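# Press front panel onto computer tower until pegs click

## Task

Mount the front panel on the tower's front face with its top edge upward, and push until every one of the four pegs has snapped into its hole. At the end the panel's door must be closed and the tower must be standing upright.

## Robot and tools

Robot: two arms, left_arm and right_arm, each ending in a two-finger gripper with a wrist camera. Calibrated bases in the scene frame: left_arm at (+0.009, +0.248, +0.041) m, quat_wxyz (+1.000, 0, 0, -0.025); right_arm at (+0.024, -0.248, +0.002) m, quat_wxyz (+1.000, 0, 0, +0.005).

Scene frame: origin at table-top height, midway between the nominal bases. +x points out over the table, +z points up, and left_arm sits on the +y side. Arm names do not match image sides. Each gripper's fingers point along its own +z and open and close along its own y. end_effector_position is the point between the finger pads, about 1 cm behind the tips. Printed hand positions can be off, more so at long reach.

The row (used by execute_actions and move): 16 plain numbers covering both arms, even if only one moves. Order: left_arm x, y, z, qw, qx, qy, qz, opening, then the same eight for right_arm. x, y, z are an absolute target position in metres in the scene frame. The quaternion is an absolute target orientation, w first. Opening runs from -1 (closed) to +1 (fully open, 0.094 m).

execute_actions(actions, cameras): actions is a list of actions. Each action is a table of up to 15 rows, one row per 1/30 s control step. A shorter table repeats its last row until 15 steps are used, so one action lasts 0.5 s. Each target must be within 0.6 m of that gripper's position at the start of the action, measured along each of the gripper's axes. Otherwise the action is refused for both arms. The whole call is rejected if any action is malformed, or if the first action fails this check against the last reported state. An empty list simply reports state and images. To hold an orientation, repeat the same quaternion in every row rather than copying the drifted one from a result. An arm meant to stay still should get, in every call, the exact pose from the last result before it stopped, plus its wanted opening. Commanding the measured pose can ease off or release a press.

move(target, speed, blend, opening_speed, blocking, cameras): each gripper follows a straight line from its "Hand target" to the absolute pose given.
- target: one 16-number row, or a list of up to 15 rows that differ only in pose. The 0.6 m check does not apply.
- speed: m/s, 0.002 to 0.5, default 0.25. Rotation is capped at twice that value in rad/s. Give one value, or one per target.
- blend: corner rounding in metres for a list of targets. Default 0 stops exactly at each one.
- opening_speed: 0.2 or more per second on the -1..1 scale. Without it the opening is sent at the start.
- blocking=false returns after about 0.5 s while the motion continues. execute_actions is refused until the move ends, so call wait or stop first. A new move replaces a running one.
Paths last at least 0.5 s and are cut off at 10 s. They do not avoid obstacles or the other arm. Faster moves lag and stray more and hit harder. A target set beyond the contact point presses harder. The result adds a "move:" line with the outcome: done (at rest within 10 mm and 2 degrees), off_target, moving, held or fault. limits=paced means the sent pose was clipped; limits=held means steps were withheld. Neither done nor off_target tells you about contact.

wait(seconds, 0 to 10): the scene runs with the last commands held, and the result adds a "wait:" line. stop(): brakes a running move. zoom_image(camera, region=[x0,y0,x1,y1]): enlarges part of the latest image from cam_left_wrist or cam_right_wrist, at most 504x504 pixels, origin at the top-left. read_manual(section="licences"): licence texts only. finished_scene(scene): the first call only asks you to check your work; the second ends the scene for good. The goal must still hold with the robot let go.

Control behaviour: each step, the commanded pose is clipped to within 100 mm and 20 degrees of the measured pose, then solved by damped IK, which favours position. A single action may fall short, so send the rest in the next call. Friction and weight can leave a gripper about 1 cm off target in free air. With the wrist close to the first joint's axis, a small gripper motion can swing the whole arm. A "pose unreachable" line means the clearance check held back that arm. This check does not stop gripper-to-gripper collisions.

Result lines:
- end_effector_position and end_effector_quat_wxyz.
- Hand target.
- Tool commands.
- grip_measured: same scale as opening. It reads up to about 1.6 mm wide when empty, and up to about 3 mm narrower than a firmly squeezed part.
- grip_effort_nm: gripper motor effort; negative means closing. It is not pad force.
- Joint positions: the last number is the opening in metres.
- Joint torques: these include gravity and have offsets. Numbers 3 and 4 wrap at ±28 N m.
- Step readings: ee positions at some steps, with HELD marking steps that were held back.
To grip lightly, command just under the first-touch reading. About 0.11 below it, the gripper squeezes at its force limit of roughly 50 to 62 N per pad. To release, command well above grip_measured.

Cameras: cam_left_wrist (896x504) and cam_right_wrist (896x504), with calibrations given per scene. Images can lag while the arm is moving.

Cautions: avoid dropping the panel, letting go of parts that are still moving, slamming, hard impacts and excessive pressing. Never let the arms crash into or squeeze each other. Keep everything on the table. Brief outside tugs can happen. Motors heat up when holding a load, when the arm is outstretched, or when pushing toward an unreachable pose, and this continues during thinking time. A MOTOR HOT line appears at 85 °C. At 100 °C that arm faults and drops for 30 to 60 s or longer. Simulation time keeps running while you think, so shorter, smooth, low-effort motions are better.

Each tool is called after "Request:" by a JSON object that holds its "method" and its "body", one argument or row to a line.

## Session

Request:
{"method": "execute_actions", "body": {
  "actions": []
}}

Scene clock: 0.00 s.
left_arm: end_effector_position=(+0.8238, +0.2594, +0.3324) grip_measured=+1.000 grip_effort_nm=n/a end_effector_quat_wxyz=(+0.322, +0.036, +0.942, -0.086) | right_arm: end_effector_position=(+0.4286, -0.2894, +0.3124) grip_measured=+1.000 grip_effort_nm=n/a end_effector_quat_wxyz=(+0.657, +0.404, +0.614, -0.167)
Joint positions: left_arm=[0.111 2.183 2.401 -1.141 0.224 0.063 0.094] | right_arm=[0.277 1.007 0.607 0.218 1.112 0.496 0.094]
Joint velocities: left_arm=[-0.005 0.005 -0.002 -0.002 0.007 -0.081 0] | right_arm=[-0.005 -0.005 0.017 0.002 0.007 -0.022 0]
Joint torques (N m): no reading
Motor temperatures (°C): left_arm=[25 29 26 29 26 25 26] | right_arm=[23 28 26 23 26 24 27]
Heat: left arm: hottest shoulder 29 °C; right arm: hottest shoulder 28 °C.
Hand target: left_arm +0.8281, +0.2597, +0.3403; +0.332, +0.037, +0.939, -0.085 | right_arm +0.4328, -0.2882, +0.3267; +0.665, +0.409, +0.605, -0.158
Tool commands: left_gripper/opening=+1.0 right_gripper/opening=+1.0

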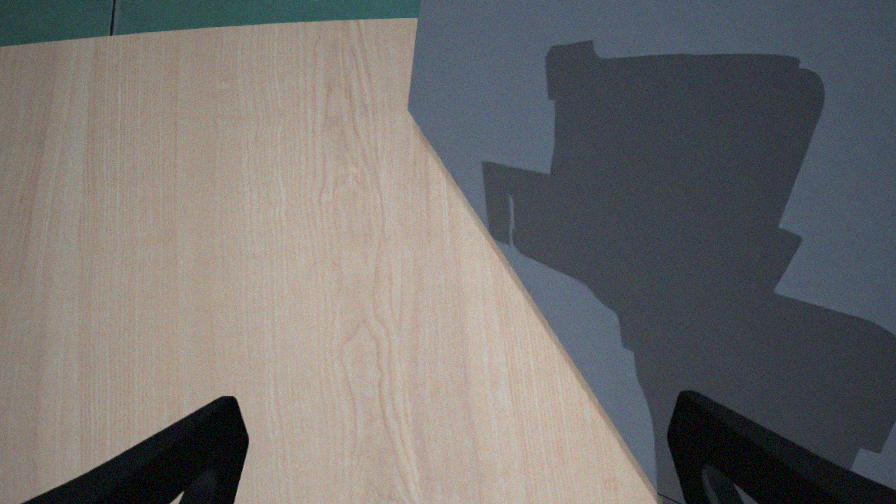

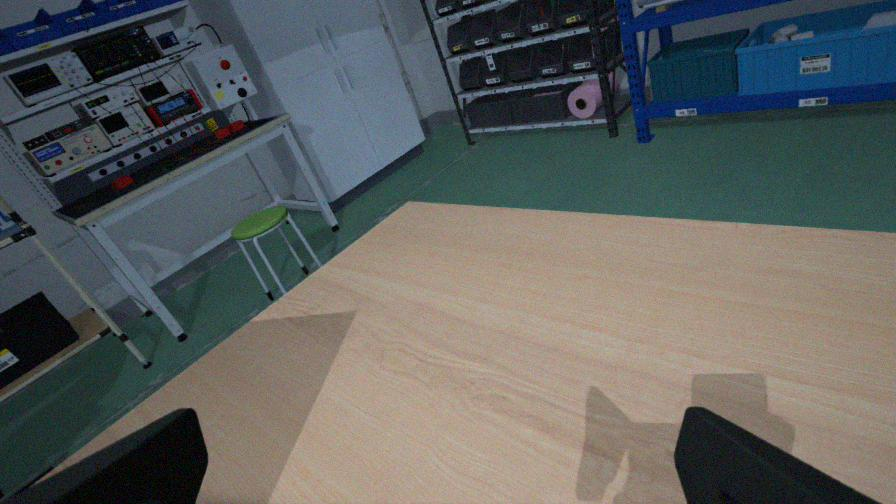

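Request:
{"method": "move", "body": {
  "target": [0.4,0.3,0.45,0.643,0,0.766,0,1,0.32,-0.3,0.42,0.643,0,0.766,0,1]
}}

Scene clock: 16.60 s.
left_arm: end_effector_position=(+0.4013, +0.2936, +0.4505) grip_measured=+1.000 grip_effort_nm=-0.037 end_effector_quat_wxyz=(+0.638, +0.001, +0.770, +0.004) | right_arm: end_effector_position=(+0.3249, -0.2961, +0.3846) grip_measured=+1.000 grip_effort_nm=0.007 end_effector_quat_wxyz=(+0.627, +0.010, +0.779, +0.016)
Joint positions: left_arm=[0.249 0.693 0.773 -0.269 0.192 0.045 0.094] | right_arm=[-0.369 0.404 0.654 -0.481 -0.363 -0.044 0.094]
Joint velocities: left_arm=[-0.024 -0.024 -0.007 -0.022 0.022 -0.095 0] | right_arm=[0.005 0.005 -0.007 0.007 0.022 -0.007 0]
Joint torques (N m): left_arm=[0.73 -1.44 9.72 2.45 0.1 -0.11] | right_arm=[-2.02 0.26 15.53 1.05 -0.14 -0.2]
Motor temperatures (°C): left_arm=[25 31 27 29 26 25 25] | right_arm=[23 28 28 23 26 24 27]
Heat: left arm: hottest shoulder 31 °C; right arm: hottest shoulder 28 °C.
Hand target: left_arm +0.4007, +0.2958, +0.4534; +0.642, -0.005, +0.766, +0.002 | right_arm +0.3228, -0.2989, +0.4159; +0.643, +0.003, +0.766, +0.003
Off the commanded pose: left_arm 0.007 m, 1 deg | right_arm 0.036 m, 3 deg.
move: off_target (right_arm)
camera_calibration:
cam_left_wrist: T_world_to_cam=[[0.00304531, -0.999808, -0.0193623, 0.302122], [-0.583434, 0.0139489, -0.812041, 0.635519], [0.812155, 0.0137695, -0.583279, 0.0204413], [0, 0, 0, 1]] pos_world=[0.353261, 0.292918, 0.53384]
cam_right_wrist: T_world_to_cam=[[-0.0123294, -0.999133, -0.0397584, -0.277983], [-0.607674, 0.0390635, -0.793225, 0.553494], [0.794091, 0.0143801, -0.607629, 0.0669903], [0, 0, 0, 1]] pos_world=[0.27972, -0.300327, 0.468698]

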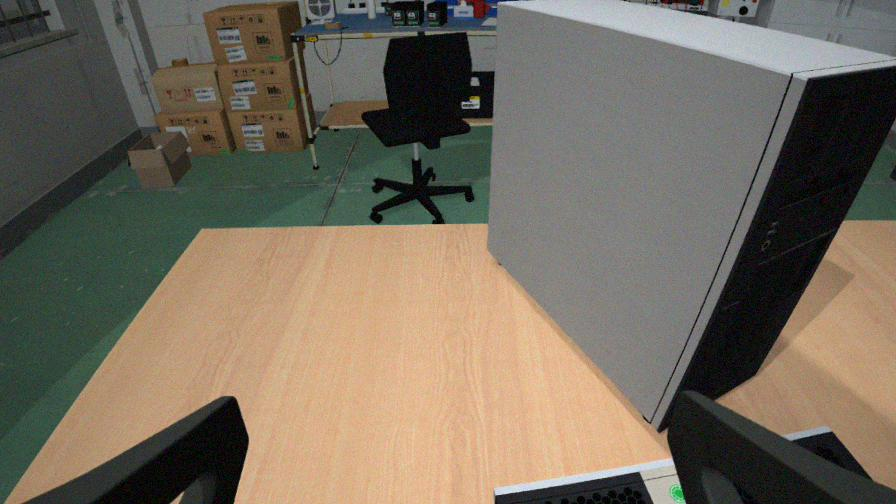

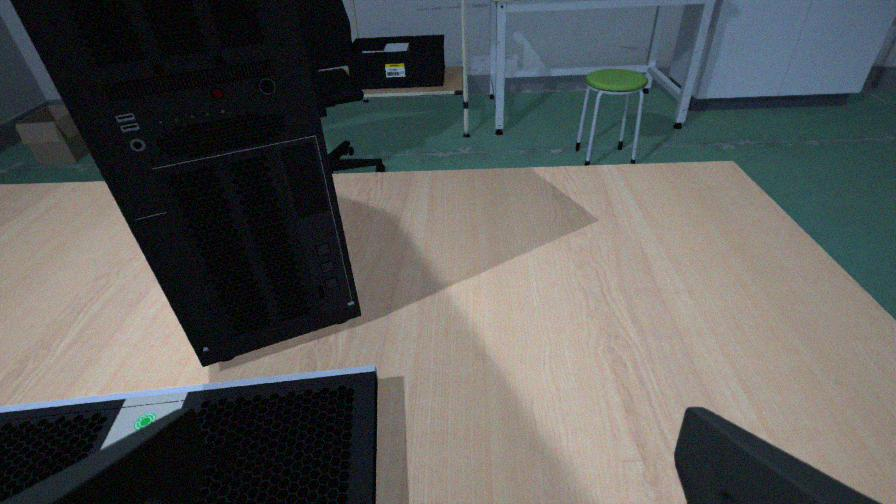

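Request:
{"method": "move", "body": {
  "target": [0.25,0.3,0.45,0.5,0,0.866,0,1,0.25,-0.1,0.45,0.5,0,0.866,0,1]
}}

Request:
{"method": "wait", "body": {
  "seconds": 0.1
}}

Scene clock: 25.13 s.
left_arm: end_effector_position=(+0.2529, +0.2995, +0.4277) grip_measured=+1.000 grip_effort_nm=-0.032 end_effector_quat_wxyz=(+0.485, -0.007, +0.874, -0.014) | right_arm: end_effector_position=(+0.2521, -0.1067, +0.4313) grip_measured=+1.000 grip_effort_nm=0.007 end_effector_quat_wxyz=(+0.499, -0.018, +0.866, -0.028)
Joint positions: left_arm=[0.562 0.442 0.895 -1.079 0.448 0.267 0.094] | right_arm=[1.065 0.684 1.093 -1.325 0.888 0.713 0.094]
Joint velocities: left_arm=[0.015 -0.015 0.012 0.002 -0.095 0.095 0] | right_arm=[-0.005 -0.005 -0.002 -0.007 0.007 0.081 0]
Joint torques (N m): left_arm=[0.56 3.08 12.19 1.68 0.32 0.15] | right_arm=[-0.32 -1.08 14.12 0.55 0.63 0.05]
Motor temperatures (°C): left_arm=[25 30 29 29 26 25 25] | right_arm=[23 28 31 23 26 24 27]
Heat: left arm: hottest shoulder 30 °C; right arm: hottest elbow 31 °C.
Hand target: left_arm +0.2503, +0.2995, +0.4515; +0.500, +0.001, +0.866, -0.002 | right_arm +0.2505, -0.1041, +0.4536; +0.509, -0.009, +0.861, -0.008
Off the commanded pose: left_arm 0.023 m, 3 deg | right_arm 0.020 m, 4 deg.
move: off_target (left_arm, right_arm)
camera_calibration:
cam_left_wrist: T_world_to_cam=[[-0.00649054, -0.999767, 0.0205905, 0.293321], [-0.838384, -0.0057826, -0.545049, 0.486499], [0.545041, -0.0208004, -0.838151, 0.314478], [0, 0, 0, 1]] pos_world=[0.238374, 0.302607, 0.522706]
cam_right_wrist: T_world_to_cam=[[-0.0137005, -0.997405, 0.0706826, -0.134885], [-0.820677, -0.0291668, -0.570647, 0.489308], [0.571228, -0.0658258, -0.818148, 0.288882], [0, 0, 0, 1]] pos_world=[0.234699, -0.101247, 0.525104]

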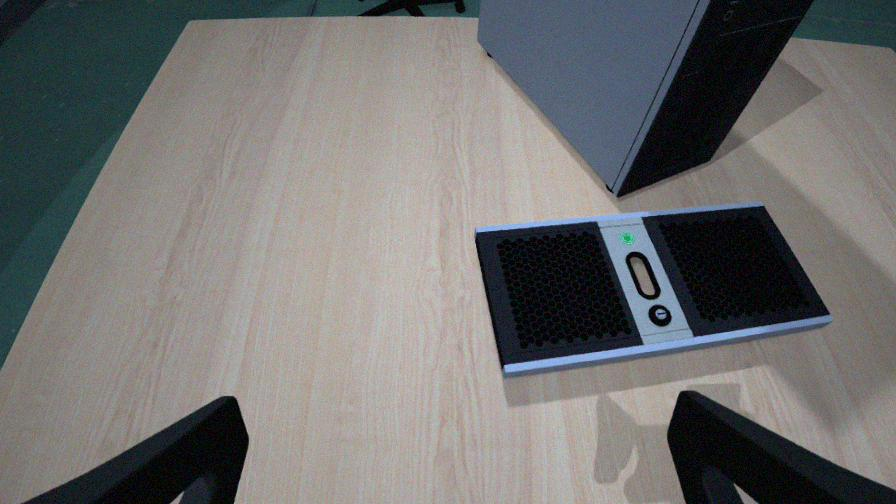

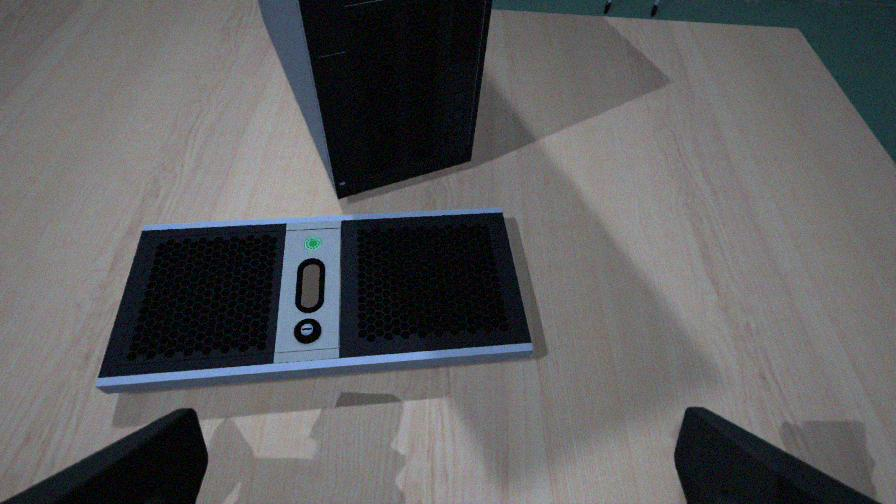

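Scene clock: 25.23 s.
left_arm: end_effector_position=(+0.2529, +0.2995, +0.4277) grip_measured=+1.000 grip_effort_nm=-0.042 end_effector_quat_wxyz=(+0.485, -0.007, +0.874, -0.014) | right_arm: end_effector_position=(+0.2520, -0.1068, +0.4313) grip_measured=+1.000 grip_effort_nm=0.007 end_effector_quat_wxyz=(+0.499, -0.019, +0.866, -0.028)
Joint positions: left_arm=[0.562 0.442 0.895 -1.079 0.448 0.267 0.094] | right_arm=[1.065 0.684 1.093 -1.325 0.888 0.713 0.094]
Joint velocities: left_arm=[-0.005 0.005 -0.007 -0.002 0.022 0.007 0] | right_arm=[0.005 -0.015 -0.002 -0.002 0.007 0.007 0]
Joint torques (N m): left_arm=[0.44 2.78 12.25 1.68 0.32 0.14] | right_arm=[-0.03 -1.03 14.16 0.54 0.69 0.06]
Motor temperatures (°C): left_arm=[25 30 29 29 26 25 25] | right_arm=[23 28 31 23 26 24 27]
Heat: left arm: hottest shoulder 30 °C; right arm: hottest elbow 31 °C.
Hand target: left_arm +0.2503, +0.2995, +0.4515; +0.500, +0.001, +0.866, -0.002 | right_arm +0.2505, -0.1041, +0.4536; +0.509, -0.009, +0.861, -0.008
Tool commands: left_gripper/opening=+1.0 right_gripper/opening=+1.0
Off the commanded pose: left_arm 0.023 m, 3 deg | right_arm 0.020 m, 4 deg.
wait: 0.10 s; no rest
camera_calibration:
cam_left_wrist: T_world_to_cam=[[-0.00649054, -0.999767, 0.0205905, 0.293321], [-0.838384, -0.0057826, -0.545049, 0.486499], [0.545041, -0.0208004, -0.838151, 0.314478], [0, 0, 0, 1]] pos_world=[0.238374, 0.302607, 0.522706]
cam_right_wrist: T_world_to_cam=[[-0.0136877, -0.997381, 0.07102, -0.135077], [-0.820781, -0.0293584, -0.570489, 0.489198], [0.57108, -0.0661005, -0.818229, 0.288902], [0, 0, 0, 1]] pos_world=[0.23469, -0.101264, 0.525063]

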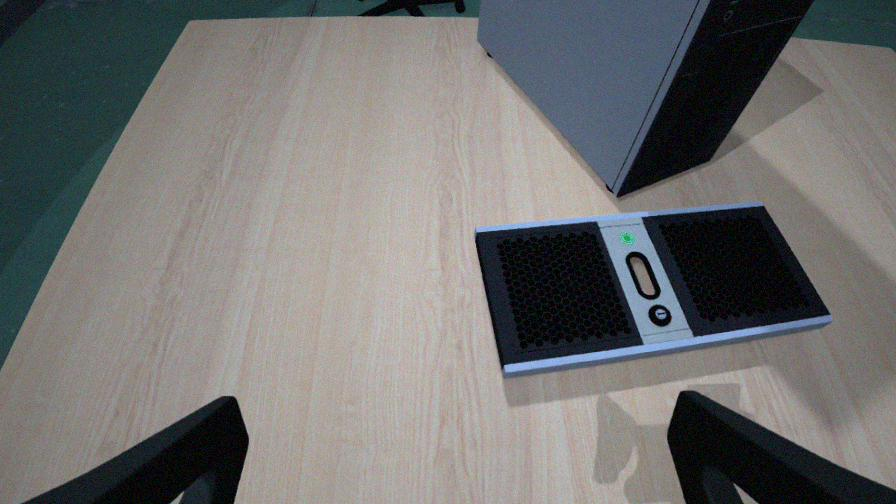

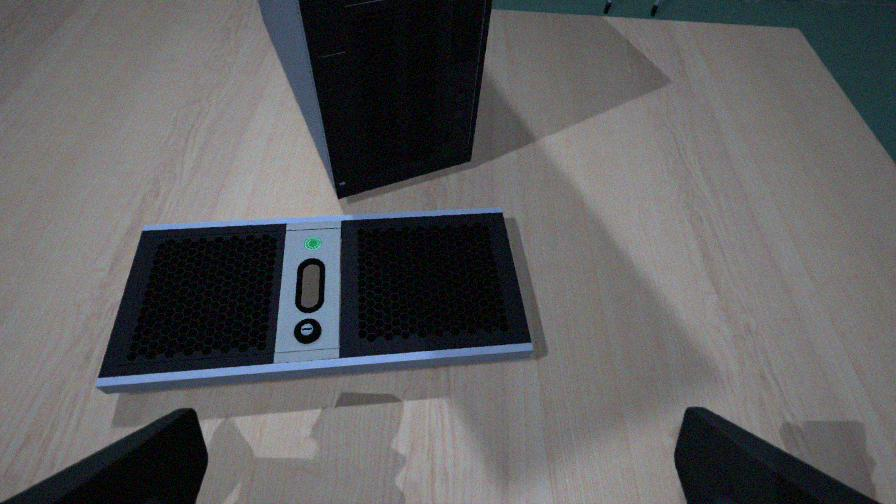

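Request:
{"method": "zoom_image", "body": {
  "camera": "cam_right_wrist",
  "region": [90, 200, 550, 400]
}}

Request:
{"method": "zoom_image", "body": {
  "camera": "cam_left_wrist",
  "region": [460, 180, 850, 390]
}}

Scaled by 1.096 from the camera's 896x504 image, which has a finer 1280x720 frame.

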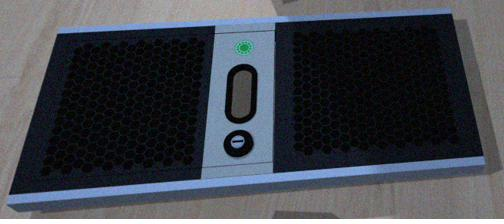

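Scaled by 1.292 from the camera's 896x504 image, which has a finer 1280x720 frame.

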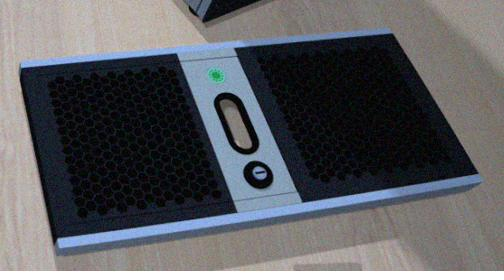

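Request:
{"method": "move", "body": {
  "target": [
    [0.25,0.3,0.45,0.5,0,0.866,0,1,0.46,0.1,0.25,0.1,0,0.995,0,1]
  ],
  "cameras": ["cam_right_wrist"]
}}

Request:
{"method": "zoom_image", "body": {
  "camera": "cam_right_wrist",
  "region": [200, 0, 700, 504]
}}

Request:
{"method": "move", "body": {
  "target": [
    [0.25,0.3,0.45,0.5,0,0.866,0,1,0.46,-0.13,0.25,0.1,0,0.995,0,1]
  ],
  "cameras": ["cam_right_wrist"]
}}

Scene clock: 62.90 s.
left_arm: end_effector_position=(+0.2528, +0.3001, +0.4277) grip_measured=+1.000 grip_effort_nm=-0.042 end_effector_quat_wxyz=(+0.485, -0.007, +0.874, -0.012) | right_arm: end_effector_position=(+0.4444, +0.0952, +0.2313) grip_measured=+1.000 grip_effort_nm=0.007 end_effector_quat_wxyz=(+0.082, -0.005, +0.996, -0.014)
Joint positions: left_arm=[0.562 0.442 0.895 -1.079 0.443 0.267 0.094] | right_arm=[0.716 1.694 1.627 -1.399 0.13 0.709 0.094]
Joint velocities: left_arm=[-0.005 0.005 -0.012 -0.012 0.037 0.051 0] | right_arm=[-0.015 -0.015 0.007 0.022 -0.022 0.037 0]
Joint torques (N m): left_arm=[0.5 2.67 11.79 1.74 0.1 0.1] | right_arm=[-1.9 -15.33 14.23 -0.13 -0.01 -0.14]
Motor temperatures (°C): left_arm=[25 29 35 29 26 24 25] | right_arm=[23 28 37 23 26 24 26]
Heat: left arm: hottest elbow 35 °C; right arm: hottest elbow 37 °C.
Hand target: left_arm +0.2500, +0.2998, +0.4498; +0.500, +0.000, +0.866, +0.000 | right_arm +0.4564, +0.0986, +0.2523; +0.098, -0.005, +0.995, +0.000
Off the commanded pose: left_arm 0.022 m, 3 deg | right_arm 0.025 m, 3 deg.
move: off_target (left_arm, right_arm)
camera_calibration:
cam_right_wrist: T_world_to_cam=[[-0.000701842, -0.998979, 0.0451643, 0.0835961], [-0.962993, 0.0128481, 0.26922, 0.403878], [-0.269525, -0.0433039, -0.962019, 0.433407], [0, 0, 0, 1]] pos_world=[0.505805, 0.09709, 0.304438]
Images, in order (width x height): cam_right_wrist 896x504.

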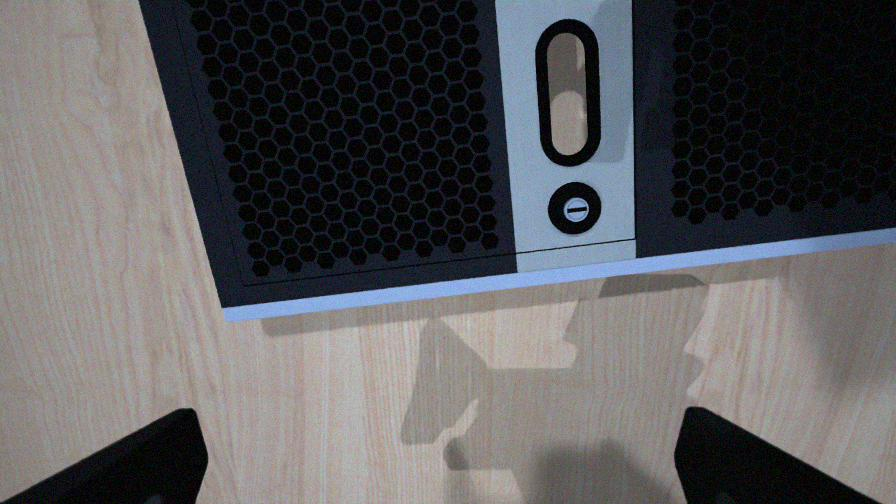

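Scaled by 1.000.

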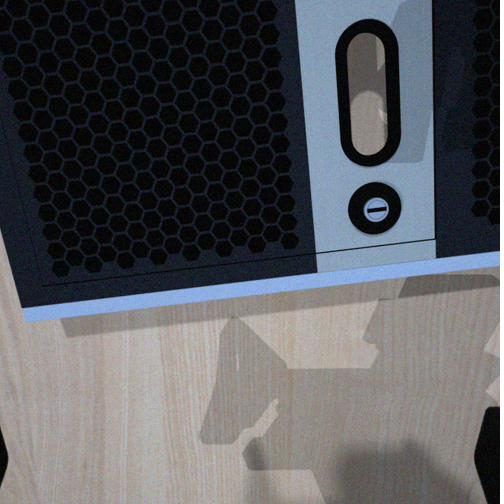

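Scene clock: 64.80 s.
left_arm: end_effector_position=(+0.2528, +0.3003, +0.4276) grip_measured=+1.000 grip_effort_nm=-0.042 end_effector_quat_wxyz=(+0.485, -0.008, +0.874, -0.012) | right_arm: end_effector_position=(+0.4571, -0.1269, +0.2438) grip_measured=+1.000 grip_effort_nm=0.007 end_effector_quat_wxyz=(+0.086, +0.005, +0.996, -0.003)
Joint positions: left_arm=[0.562 0.442 0.895 -1.079 0.442 0.267 0.094] | right_arm=[0.284 1.413 1.332 -1.327 0.056 0.301 0.094]
Joint velocities: left_arm=[-0.015 -0.005 0.007 -0.012 -0.11 -0.022 0] | right_arm=[-0.015 -0.005 0.002 -0.017 -0.095 0.037 0]
Joint torques (N m): left_arm=[0.21 2.96 11.75 1.84 0.16 0.14] | right_arm=[-1.85 -12.22 9.25 0.66 -0.07 -0.16]
Motor temperatures (°C): left_arm=[25 29 36 29 26 24 25] | right_arm=[23 28 37 23 25 24 26]
Heat: left arm: hottest elbow 36 °C; right arm: hottest elbow 37 °C.
Hand target: left_arm +0.2500, +0.2999, +0.4497; +0.500, +0.000, +0.866, +0.000 | right_arm +0.4579, -0.1281, +0.2487; +0.095, +0.001, +0.995, +0.001
Off the commanded pose: left_arm 0.023 m, 3 deg | right_arm 0.008 m, 2 deg.
move: off_target (left_arm)
camera_calibration:
cam_right_wrist: T_world_to_cam=[[-0.0197007, -0.999603, 0.0201615, -0.124153], [-0.964536, 0.0243108, 0.26283, 0.419318], [-0.263216, -0.0142685, -0.964631, 0.440665], [0, 0, 0, 1]] pos_world=[0.517992, -0.12801, 0.317373]
Images, in order (width x height): cam_right_wrist 896x504.

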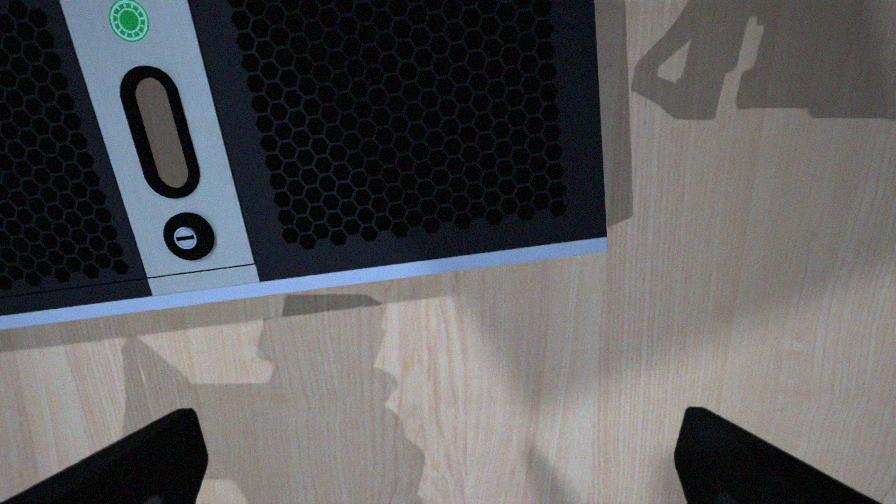

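Request:
{"method": "move", "body": {
  "target": [0.25,0.3,0.45,0.5,0,0.866,0,1,0.30,-0.30,0.36,0.749,-0.134,0.629,0.159,1],
  "cameras": ["cam_right_wrist"]
}}

Request:
{"method": "zoom_image", "body": {
  "camera": "cam_right_wrist",
  "region": [250, 0, 650, 500]
}}

Scene clock: 80.20 s.
left_arm: end_effector_position=(+0.2528, +0.3003, +0.4276) grip_measured=+1.000 grip_effort_nm=-0.027 end_effector_quat_wxyz=(+0.485, -0.008, +0.874, -0.012) | right_arm: end_effector_position=(+0.3060, -0.2938, +0.3578) grip_measured=+1.000 grip_effort_nm=0.012 end_effector_quat_wxyz=(+0.754, -0.121, +0.625, +0.162)
Joint positions: left_arm=[0.562 0.442 0.895 -1.079 0.442 0.267 0.094] | right_arm=[-0.731 0.531 0.3 0.649 -1.087 0.395 0.094]
Joint velocities: left_arm=[-0.005 -0.015 -0.012 0.007 -0.037 0.007 0] | right_arm=[-0.005 -0.015 -0.002 -0.007 -0.007 -0.051 0]
Joint torques (N m): left_arm=[0.32 2.73 11.77 1.77 0.16 0.11] | right_arm=[-1.96 -0.56 9.73 1.47 0.14 0.07]
Motor temperatures (°C): left_arm=[25 29 37 29 26 24 25] | right_arm=[23 29 37 23 25 23 26]
Heat: left arm: hottest elbow 37 °C; right arm: hottest elbow 37 °C.
Hand target: left_arm +0.2500, +0.2998, +0.4497; +0.500, +0.000, +0.866, +0.000 | right_arm +0.3061, -0.2971, +0.3573; +0.754, -0.116, +0.626, +0.163
Off the commanded pose: left_arm 0.023 m, 3 deg | right_arm 0.009 m, 2 deg.
move: off_target (left_arm)
camera_calibration:
cam_right_wrist: T_world_to_cam=[[0.38189, -0.92376, -0.0287498, -0.379367], [-0.237472, -0.0680148, -0.96901, 0.438822], [0.893178, 0.376883, -0.245341, 0.0121635], [0, 0, 0, 1]] pos_world=[0.23822, -0.325182, 0.417301]
Images, in order (width x height): cam_right_wrist 896x504.

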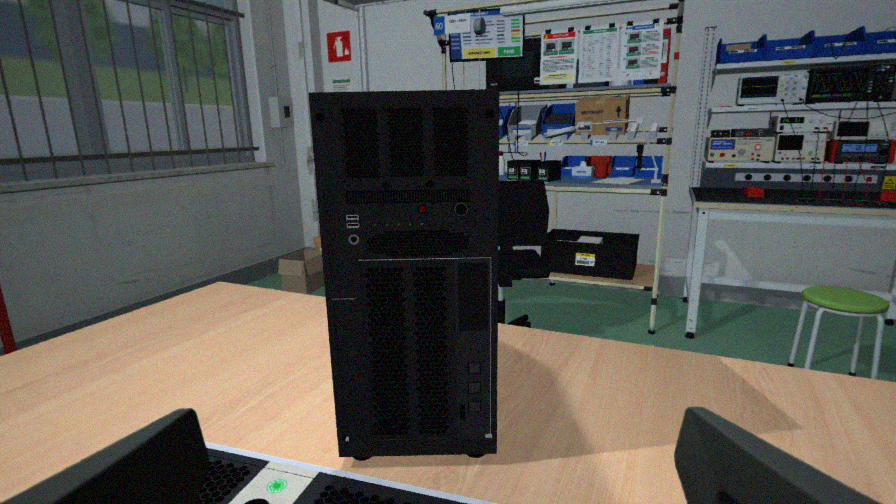

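Scaled by 1.008 from the camera's 896x504 image, which has a finer 1280x720 frame.

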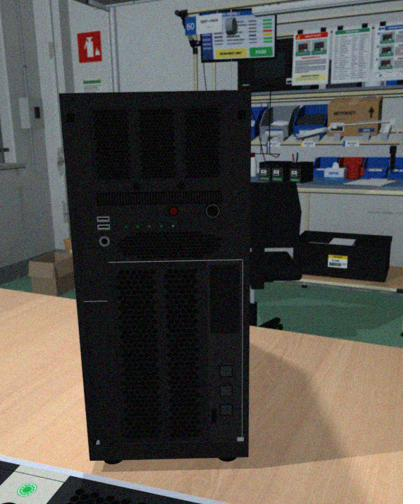

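Request:
{"method": "move", "body": {
  "target": [0.25,0.3,0.45,0.5,0,0.866,0,1,0.26,-0.05,0.06,0.80,0,0.60,0,1],
  "cameras": ["cam_right_wrist"]
}}

Request:
{"method": "zoom_image", "body": {
  "camera": "cam_right_wrist",
  "region": [200, 200, 700, 504]
}}

Scene clock: 119.67 s.
left_arm: end_effector_position=(+0.2528, +0.3003, +0.4276) grip_measured=+1.000 grip_effort_nm=-0.046 end_effector_quat_wxyz=(+0.485, -0.008, +0.874, -0.012) | right_arm: end_effector_position=(+0.2939, -0.2489, +0.2667) grip_measured=+1.000 grip_effort_nm=0.012 end_effector_quat_wxyz=(+0.761, -0.078, +0.627, +0.149)
Joint positions: left_arm=[0.562 0.442 0.895 -1.079 0.442 0.267 0.094] | right_arm=[-0.458 0.318 0.044 0.553 -0.745 0.262 0.094]
Joint velocities: left_arm=[0.005 -0.015 0.012 -0.002 0.007 0.022 0] | right_arm=[-0.005 0.005 0.007 -0.007 -0.007 -0.007 0]
Joint torques (N m): left_arm=[0.15 2.49 11.75 1.73 0.12 0.11] | right_arm=[-2.32 1.61 13.18 1.5 0.02 0.1]
Motor temperatures (°C): left_arm=[25 28 39 29 25 24 25] | right_arm=[23 28 36 23 25 23 26]
Heat: left arm: hottest elbow 39 °C; right arm: hottest elbow 36 °C.
Hand target: left_arm +0.2498, +0.2996, +0.4494; +0.500, +0.000, +0.866, +0.000 | right_arm +0.2958, -0.2523, +0.2839; +0.768, -0.078, +0.619, +0.147
Off the commanded pose: left_arm 0.023 m, 3 deg | right_arm 0.289 m, 20 deg.
move: held (right_arm; a check stopped the path), off_target (left_arm; braked when a check withheld steps of right_arm); limits=held
pose unreachable (right arm): on one or more control steps of this call, first in action 0 (counted from 0), this arm could not follow its commanded pose, so it was not sent that pose on those steps. It may still have moved: this result reports where it is.
cause: moving toward the commanded pose would bring two parts of the arm too close to each other (its shoulder (the part past joint 1) and its forearm (the part past joint 3), with joints 2 (shoulder) and 3 (elbow) between them).
camera_calibration:
cam_right_wrist: T_world_to_cam=[[0.309938, -0.947528, -0.0782857, -0.307436], [-0.245037, -0.0000497364, -0.969514, 0.369955], [0.918638, 0.319672, -0.232195, -0.0414594], [0, 0, 0, 1]] pos_world=[0.224025, -0.278033, 0.324982]
Images, in order (width x height): cam_right_wrist 896x504.

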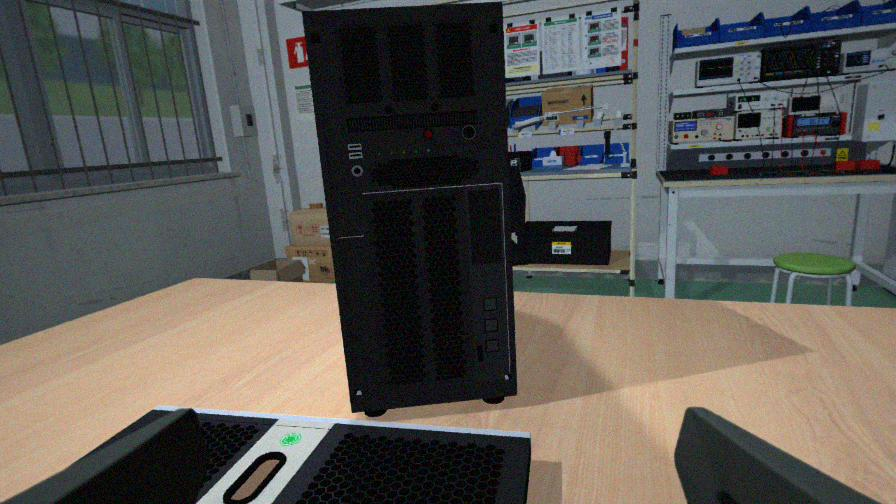

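Scaled by 1.008 from the camera's 896x504 image, which has a finer 1280x720 frame.

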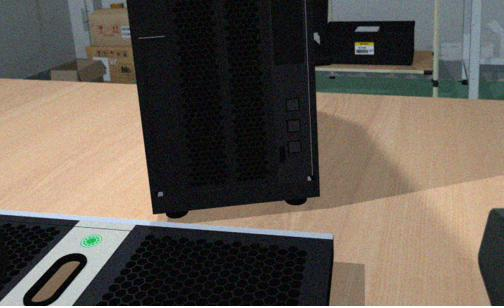

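Request:
{"method": "move", "body": {
  "target": [0.25,0.3,0.45,0.5,0,0.866,0,1,0.36,-0.46,0.14,0.681,-0.259,0.625,0.282,1],
  "cameras": ["cam_right_wrist"]
}}

Request:
{"method": "zoom_image", "body": {
  "camera": "cam_right_wrist",
  "region": [200, 200, 700, 504]
}}

Scene clock: 131.00 s.
left_arm: end_effector_position=(+0.2528, +0.3004, +0.4276) grip_measured=+1.000 grip_effort_nm=-0.046 end_effector_quat_wxyz=(+0.485, -0.008, +0.875, -0.012) | right_arm: end_effector_position=(+0.3563, -0.4446, +0.1404) grip_measured=+1.000 grip_effort_nm=0.012 end_effector_quat_wxyz=(+0.673, -0.175, +0.686, +0.214)
Joint positions: left_arm=[0.562 0.442 0.895 -1.079 0.442 0.267 0.094] | right_arm=[-1.005 1.656 0.482 1.03 -1.551 -0.086 0.094]
Joint velocities: left_arm=[0.005 -0.005 -0.002 -0.002 -0.007 0.037 0] | right_arm=[-0.005 0.005 0.002 -0.007 -0.022 0.022 0]
Joint torques (N m): left_arm=[0.38 2.49 11.78 1.84 0.2 0.12] | right_arm=[-2.2 -9.52 7.05 1.46 -0.19 -0.21]
Motor temperatures (°C): left_arm=[25 28 39 29 25 23 25] | right_arm=[23 28 37 23 25 23 25]
Heat: left arm: hottest elbow 39 °C; right arm: hottest elbow 37 °C.
Hand target: left_arm +0.2500, +0.2998, +0.4497; +0.500, +0.000, +0.866, +0.000 | right_arm +0.3600, -0.4556, +0.1455; +0.679, -0.190, +0.682, +0.196
Off the commanded pose: left_arm 0.023 m, 3 deg | right_arm 0.016 m, 14 deg.
joint sent to its limit (right arm) — joint 5 (wrist yaw), lower limit. The joint targets are off in position and orientation.
move: off_target (left_arm, right_arm)
camera_calibration:
cam_right_wrist: T_world_to_cam=[[0.513261, -0.855917, -0.0630003, -0.555969], [-0.395899, -0.170996, -0.902233, 0.231104], [0.761464, 0.488022, -0.426622, 0.0926018], [0, 0, 0, 1]] pos_world=[0.306338, -0.481537, 0.21299]
Images, in order (width x height): cam_right_wrist 896x504.

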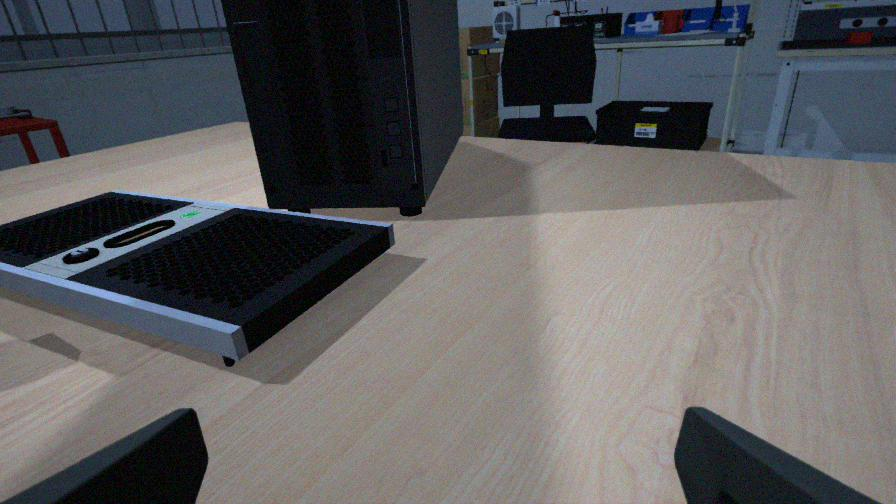

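Scaled by 1.008 from the camera's 896x504 image, which has a finer 1280x720 frame.

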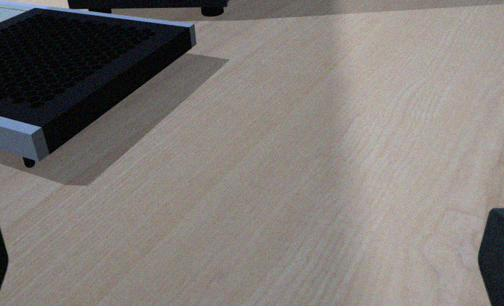

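Request:
{"method": "move", "body": {
  "target": [
    [0.25,0.12,0.25,0.383,-0.637,0.572,-0.344,-0.2,0.25,-0.40,0.16,0.712,-0.175,0.653,0.191,1],
    [0.34,-0.024,0.072,0.383,-0.637,0.572,-0.344,-0.2,0.25,-0.40,0.16,0.712,-0.175,0.653,0.191,1]
  ]
}}

Scene clock: 168.03 s.
left_arm: end_effector_position=(+0.3302, -0.0110, +0.0723) grip_measured=-0.198 grip_effort_nm=-0.125 end_effector_quat_wxyz=(-0.409, +0.570, -0.613, +0.362) | right_arm: end_effector_position=(+0.2543, -0.3985, +0.1578) grip_measured=+1.000 grip_effort_nm=0.007 end_effector_quat_wxyz=(+0.698, -0.105, +0.700, +0.106)
Joint positions: left_arm=[-0.964 1.633 0.439 0.482 -0.908 -2.071 0.038] | right_arm=[-1.261 1.298 0.139 1.065 -1.551 -0.092 0.094]
Joint velocities: left_arm=[-0.024 -0.005 -0.007 0.007 -0.022 -0.007 -0.002] | right_arm=[0.005 -0.015 0.012 -0.017 0.007 -0.051 0]
Joint torques (N m): left_arm=[0.32 -6.01 5.98 2.15 -0.58 -0.03] | right_arm=[-2.37 -5.6 4.31 0.81 -0.19 0.11]
Motor temperatures (°C): left_arm=[25 28 39 29 25 23 25] | right_arm=[23 28 34 23 25 23 25]
Heat: left arm: hottest elbow 39 °C; right arm: hottest elbow 34 °C.
Hand target: left_arm +0.3378, -0.0196, +0.0742; -0.407, +0.577, -0.603, +0.372 | right_arm +0.2517, -0.3996, +0.1590; +0.699, -0.099, +0.701, +0.106
Off the commanded pose: left_arm 0.016 m, 10 deg | right_arm 0.005 m, 14 deg.
joint sent to its limit (left arm) — joint 6 (wrist roll), lower limit. The joint targets are off in position and orientation.
joint sent to its limit (right arm) — joint 5 (wrist yaw), lower limit. The joint targets are off in orientation, not in position.
move: off_target (left_arm, right_arm)
camera_calibration:
cam_left_wrist: T_world_to_cam=[[0.404193, -0.0985714, 0.909347, -0.199219], [-0.404667, -0.910858, 0.0811339, 0.157356], [0.820288, -0.400776, -0.408051, -0.158057], [0, 0, 0, 1]] pos_world=[0.273852, 0.0603466, 0.103897]
cam_right_wrist: T_world_to_cam=[[0.27973, -0.96005, -0.00738119, -0.453943], [-0.410595, -0.112679, -0.904829, 0.241704], [0.86785, 0.256139, -0.425711, 0.0355863], [0, 0, 0, 1]] pos_world=[0.19534, -0.417688, 0.2305]

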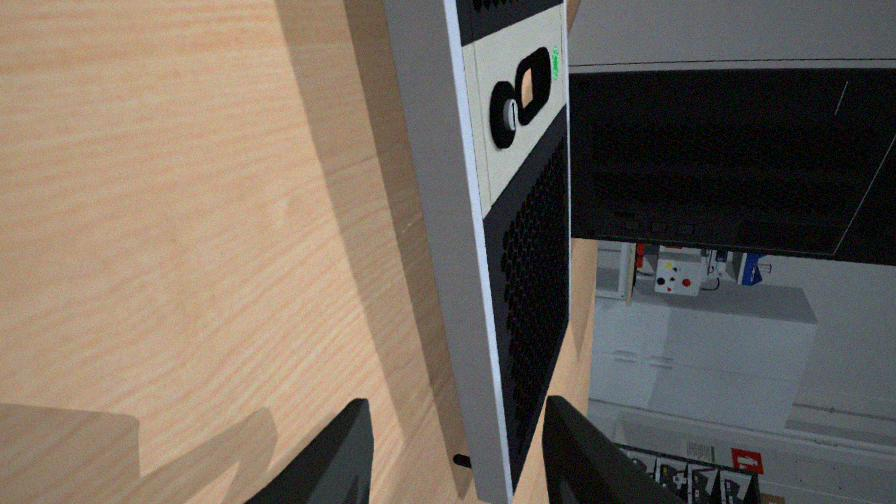

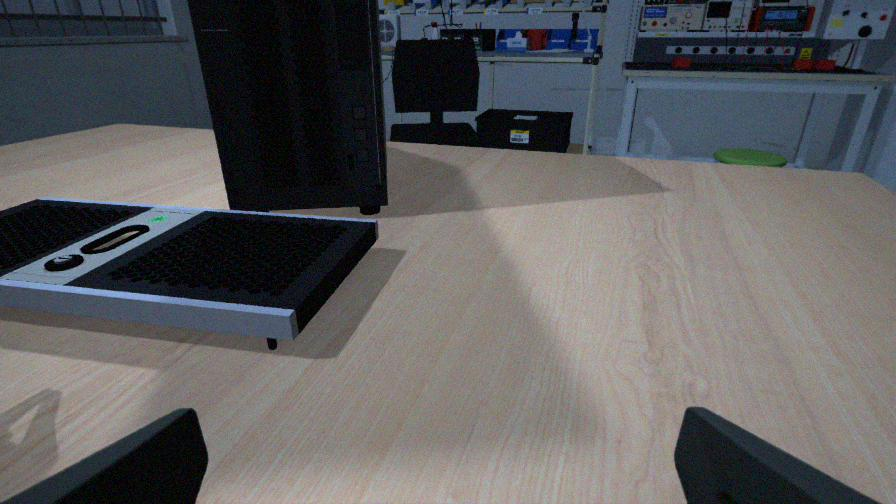

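Request:
{"method": "move", "body": {
  "target": [0.37,0.045,0.060,0.383,-0.637,0.572,-0.344,-0.2,0.25,-0.40,0.16,0.712,-0.175,0.653,0.191,1]
}}

Scene clock: 183.87 s.
left_arm: end_effector_position=(+0.3660, +0.0451, +0.0568) grip_measured=-0.198 grip_effort_nm=-0.134 end_effector_quat_wxyz=(-0.387, +0.623, -0.589, +0.340) | right_arm: end_effector_position=(+0.2540, -0.3985, +0.1588) grip_measured=+1.000 grip_effort_nm=0.002 end_effector_quat_wxyz=(+0.699, -0.106, +0.700, +0.105)
Joint positions: left_arm=[-0.762 1.633 0.409 0.515 -0.767 -2.071 0.038] | right_arm=[-1.262 1.292 0.139 1.065 -1.551 -0.089 0.094]
Joint velocities: left_arm=[0.005 -0.015 0.002 -0.007 -0.007 0.007 -0.001] | right_arm=[-0.015 -0.005 0.002 0.002 0.066 -0.037 0]
Joint torques (N m): left_arm=[0.56 -7.71 3.96 2.21 -0.29 -0.01] | right_arm=[-1.9 -5.77 4.48 0.84 -0.18 0.09]
Motor temperatures (°C): left_arm=[25 28 37 29 25 23 25] | right_arm=[23 28 33 23 24 23 25]
Heat: left arm: hottest elbow 37 °C; right arm: hottest elbow 33 °C.
Hand target: left_arm +0.3686, +0.0453, +0.0600; -0.385, +0.628, -0.580, +0.348 | right_arm +0.2514, -0.3995, +0.1599; +0.699, -0.099, +0.701, +0.105
Off the commanded pose: left_arm 0.005 m, 3 deg | right_arm 0.004 m, 14 deg.
joint sent to its limit (left arm) — joint 6 (wrist roll), lower limit. The joint targets still meet the commanded pose.
joint sent to its limit (right arm) — joint 5 (wrist yaw), lower limit. The joint targets are off in orientation, not in position.
move: off_target (left_arm, right_arm)
camera_calibration:
cam_left_wrist: T_world_to_cam=[[0.473138, -0.00479564, 0.880975, -0.221934], [-0.308352, -0.937635, 0.1605, 0.185671], [0.825263, -0.347589, -0.44511, -0.173405], [0, 0, 0, 1]] pos_world=[0.305363, 0.112753, 0.0885339]
cam_right_wrist: T_world_to_cam=[[0.278631, -0.960385, -0.00509559, -0.454072], [-0.410021, -0.114156, -0.904904, 0.241796], [0.868474, 0.254223, -0.425586, 0.0353031], [0, 0, 0, 1]] pos_world=[0.195, -0.417457, 0.231513]

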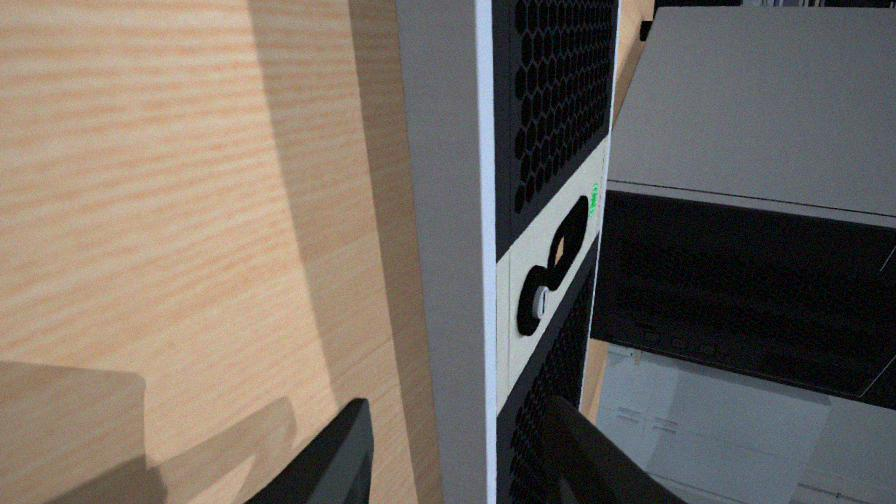

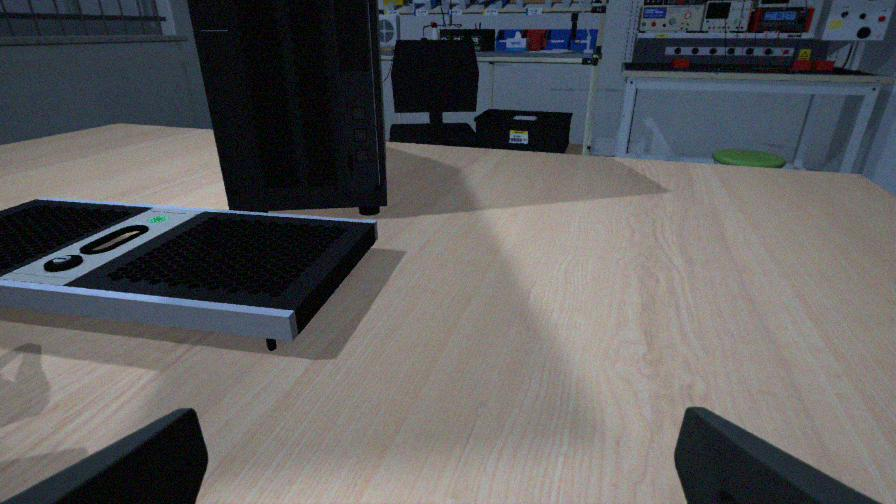

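Request:
{"method": "move", "body": {
  "target": [0.408,0.05,0.039,0.383,-0.637,0.572,-0.344,-0.2,0.25,-0.40,0.16,0.712,-0.175,0.653,0.191,1],
  "speed": 0.06
}}

Scene clock: 191.97 s.
left_arm: end_effector_position=(+0.3976, +0.0551, +0.0388) grip_measured=-0.198 grip_effort_nm=-0.134 end_effector_quat_wxyz=(-0.380, +0.640, -0.575, +0.340) | right_arm: end_effector_position=(+0.2540, -0.3985, +0.1588) grip_measured=+1.000 grip_effort_nm=0.002 end_effector_quat_wxyz=(+0.699, -0.105, +0.700, +0.105)
Joint positions: left_arm=[-0.67 1.735 0.454 0.6 -0.704 -2.051 0.038] | right_arm=[-1.262 1.292 0.139 1.065 -1.551 -0.089 0.094]
Joint velocities: left_arm=[0.024 0.005 -0.002 0.007 -0.037 -0.051 0] | right_arm=[0.005 -0.005 -0.022 0.007 0.007 0.022 0]
Joint torques (N m): left_arm=[0.5 -6.77 5.22 2.33 -0.29 0.21] | right_arm=[-2.49 -5.19 4.45 0.75 -0.18 0.08]
Motor temperatures (°C): left_arm=[25 28 35 29 25 23 25] | right_arm=[23 28 32 23 24 23 25]
Heat: left arm: hottest elbow 35 °C; right arm: hottest elbow 32 °C.
Hand target: left_arm +0.4070, +0.0503, +0.0389; -0.383, +0.638, -0.573, +0.344 | right_arm +0.2515, -0.3996, +0.1599; +0.699, -0.099, +0.701, +0.105
Off the commanded pose: left_arm 0.012 m, 1 deg | right_arm 0.004 m, 14 deg.
joint sent to its limit (right arm) — joint 5 (wrist yaw), lower limit. The joint targets are off in orientation, not in position.
move: off_target (left_arm, right_arm)
camera_calibration:
cam_left_wrist: T_world_to_cam=[[0.480454, 0.0392707, 0.876141, -0.226126], [-0.275276, -0.941759, 0.193166, 0.193487], [0.832699, -0.333988, -0.441661, -0.207858], [0, 0, 0, 1]] pos_world=[0.334988, 0.121676, 0.0689404]
cam_right_wrist: T_world_to_cam=[[0.278628, -0.960381, -0.00585842, -0.453949], [-0.410225, -0.113496, -0.904895, 0.242109], [0.868379, 0.254532, -0.425596, 0.0354521], [0, 0, 0, 1]] pos_world=[0.195016, -0.41751, 0.231512]

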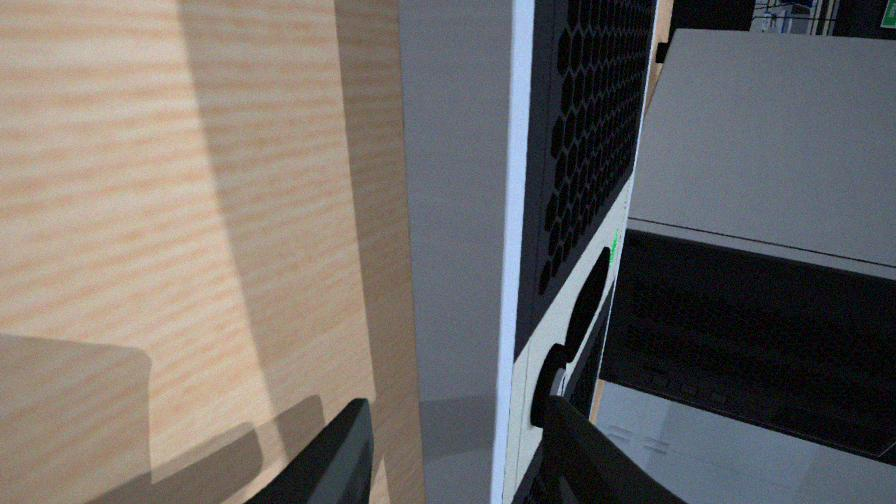

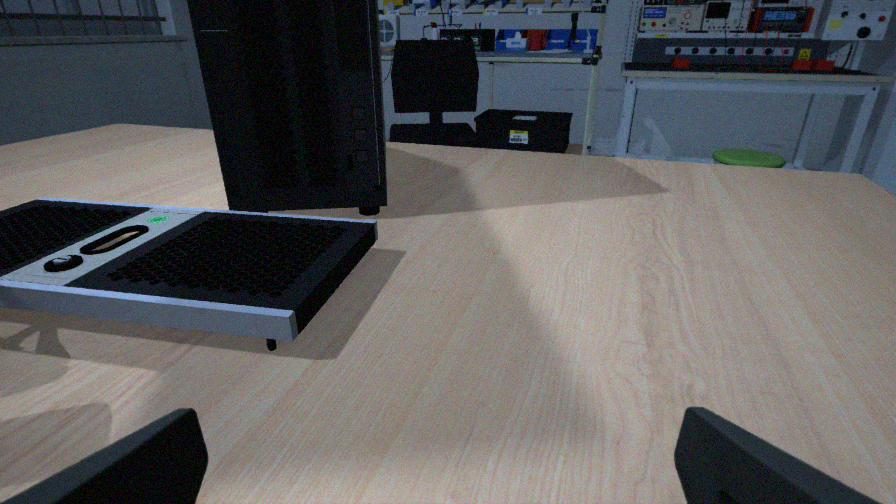

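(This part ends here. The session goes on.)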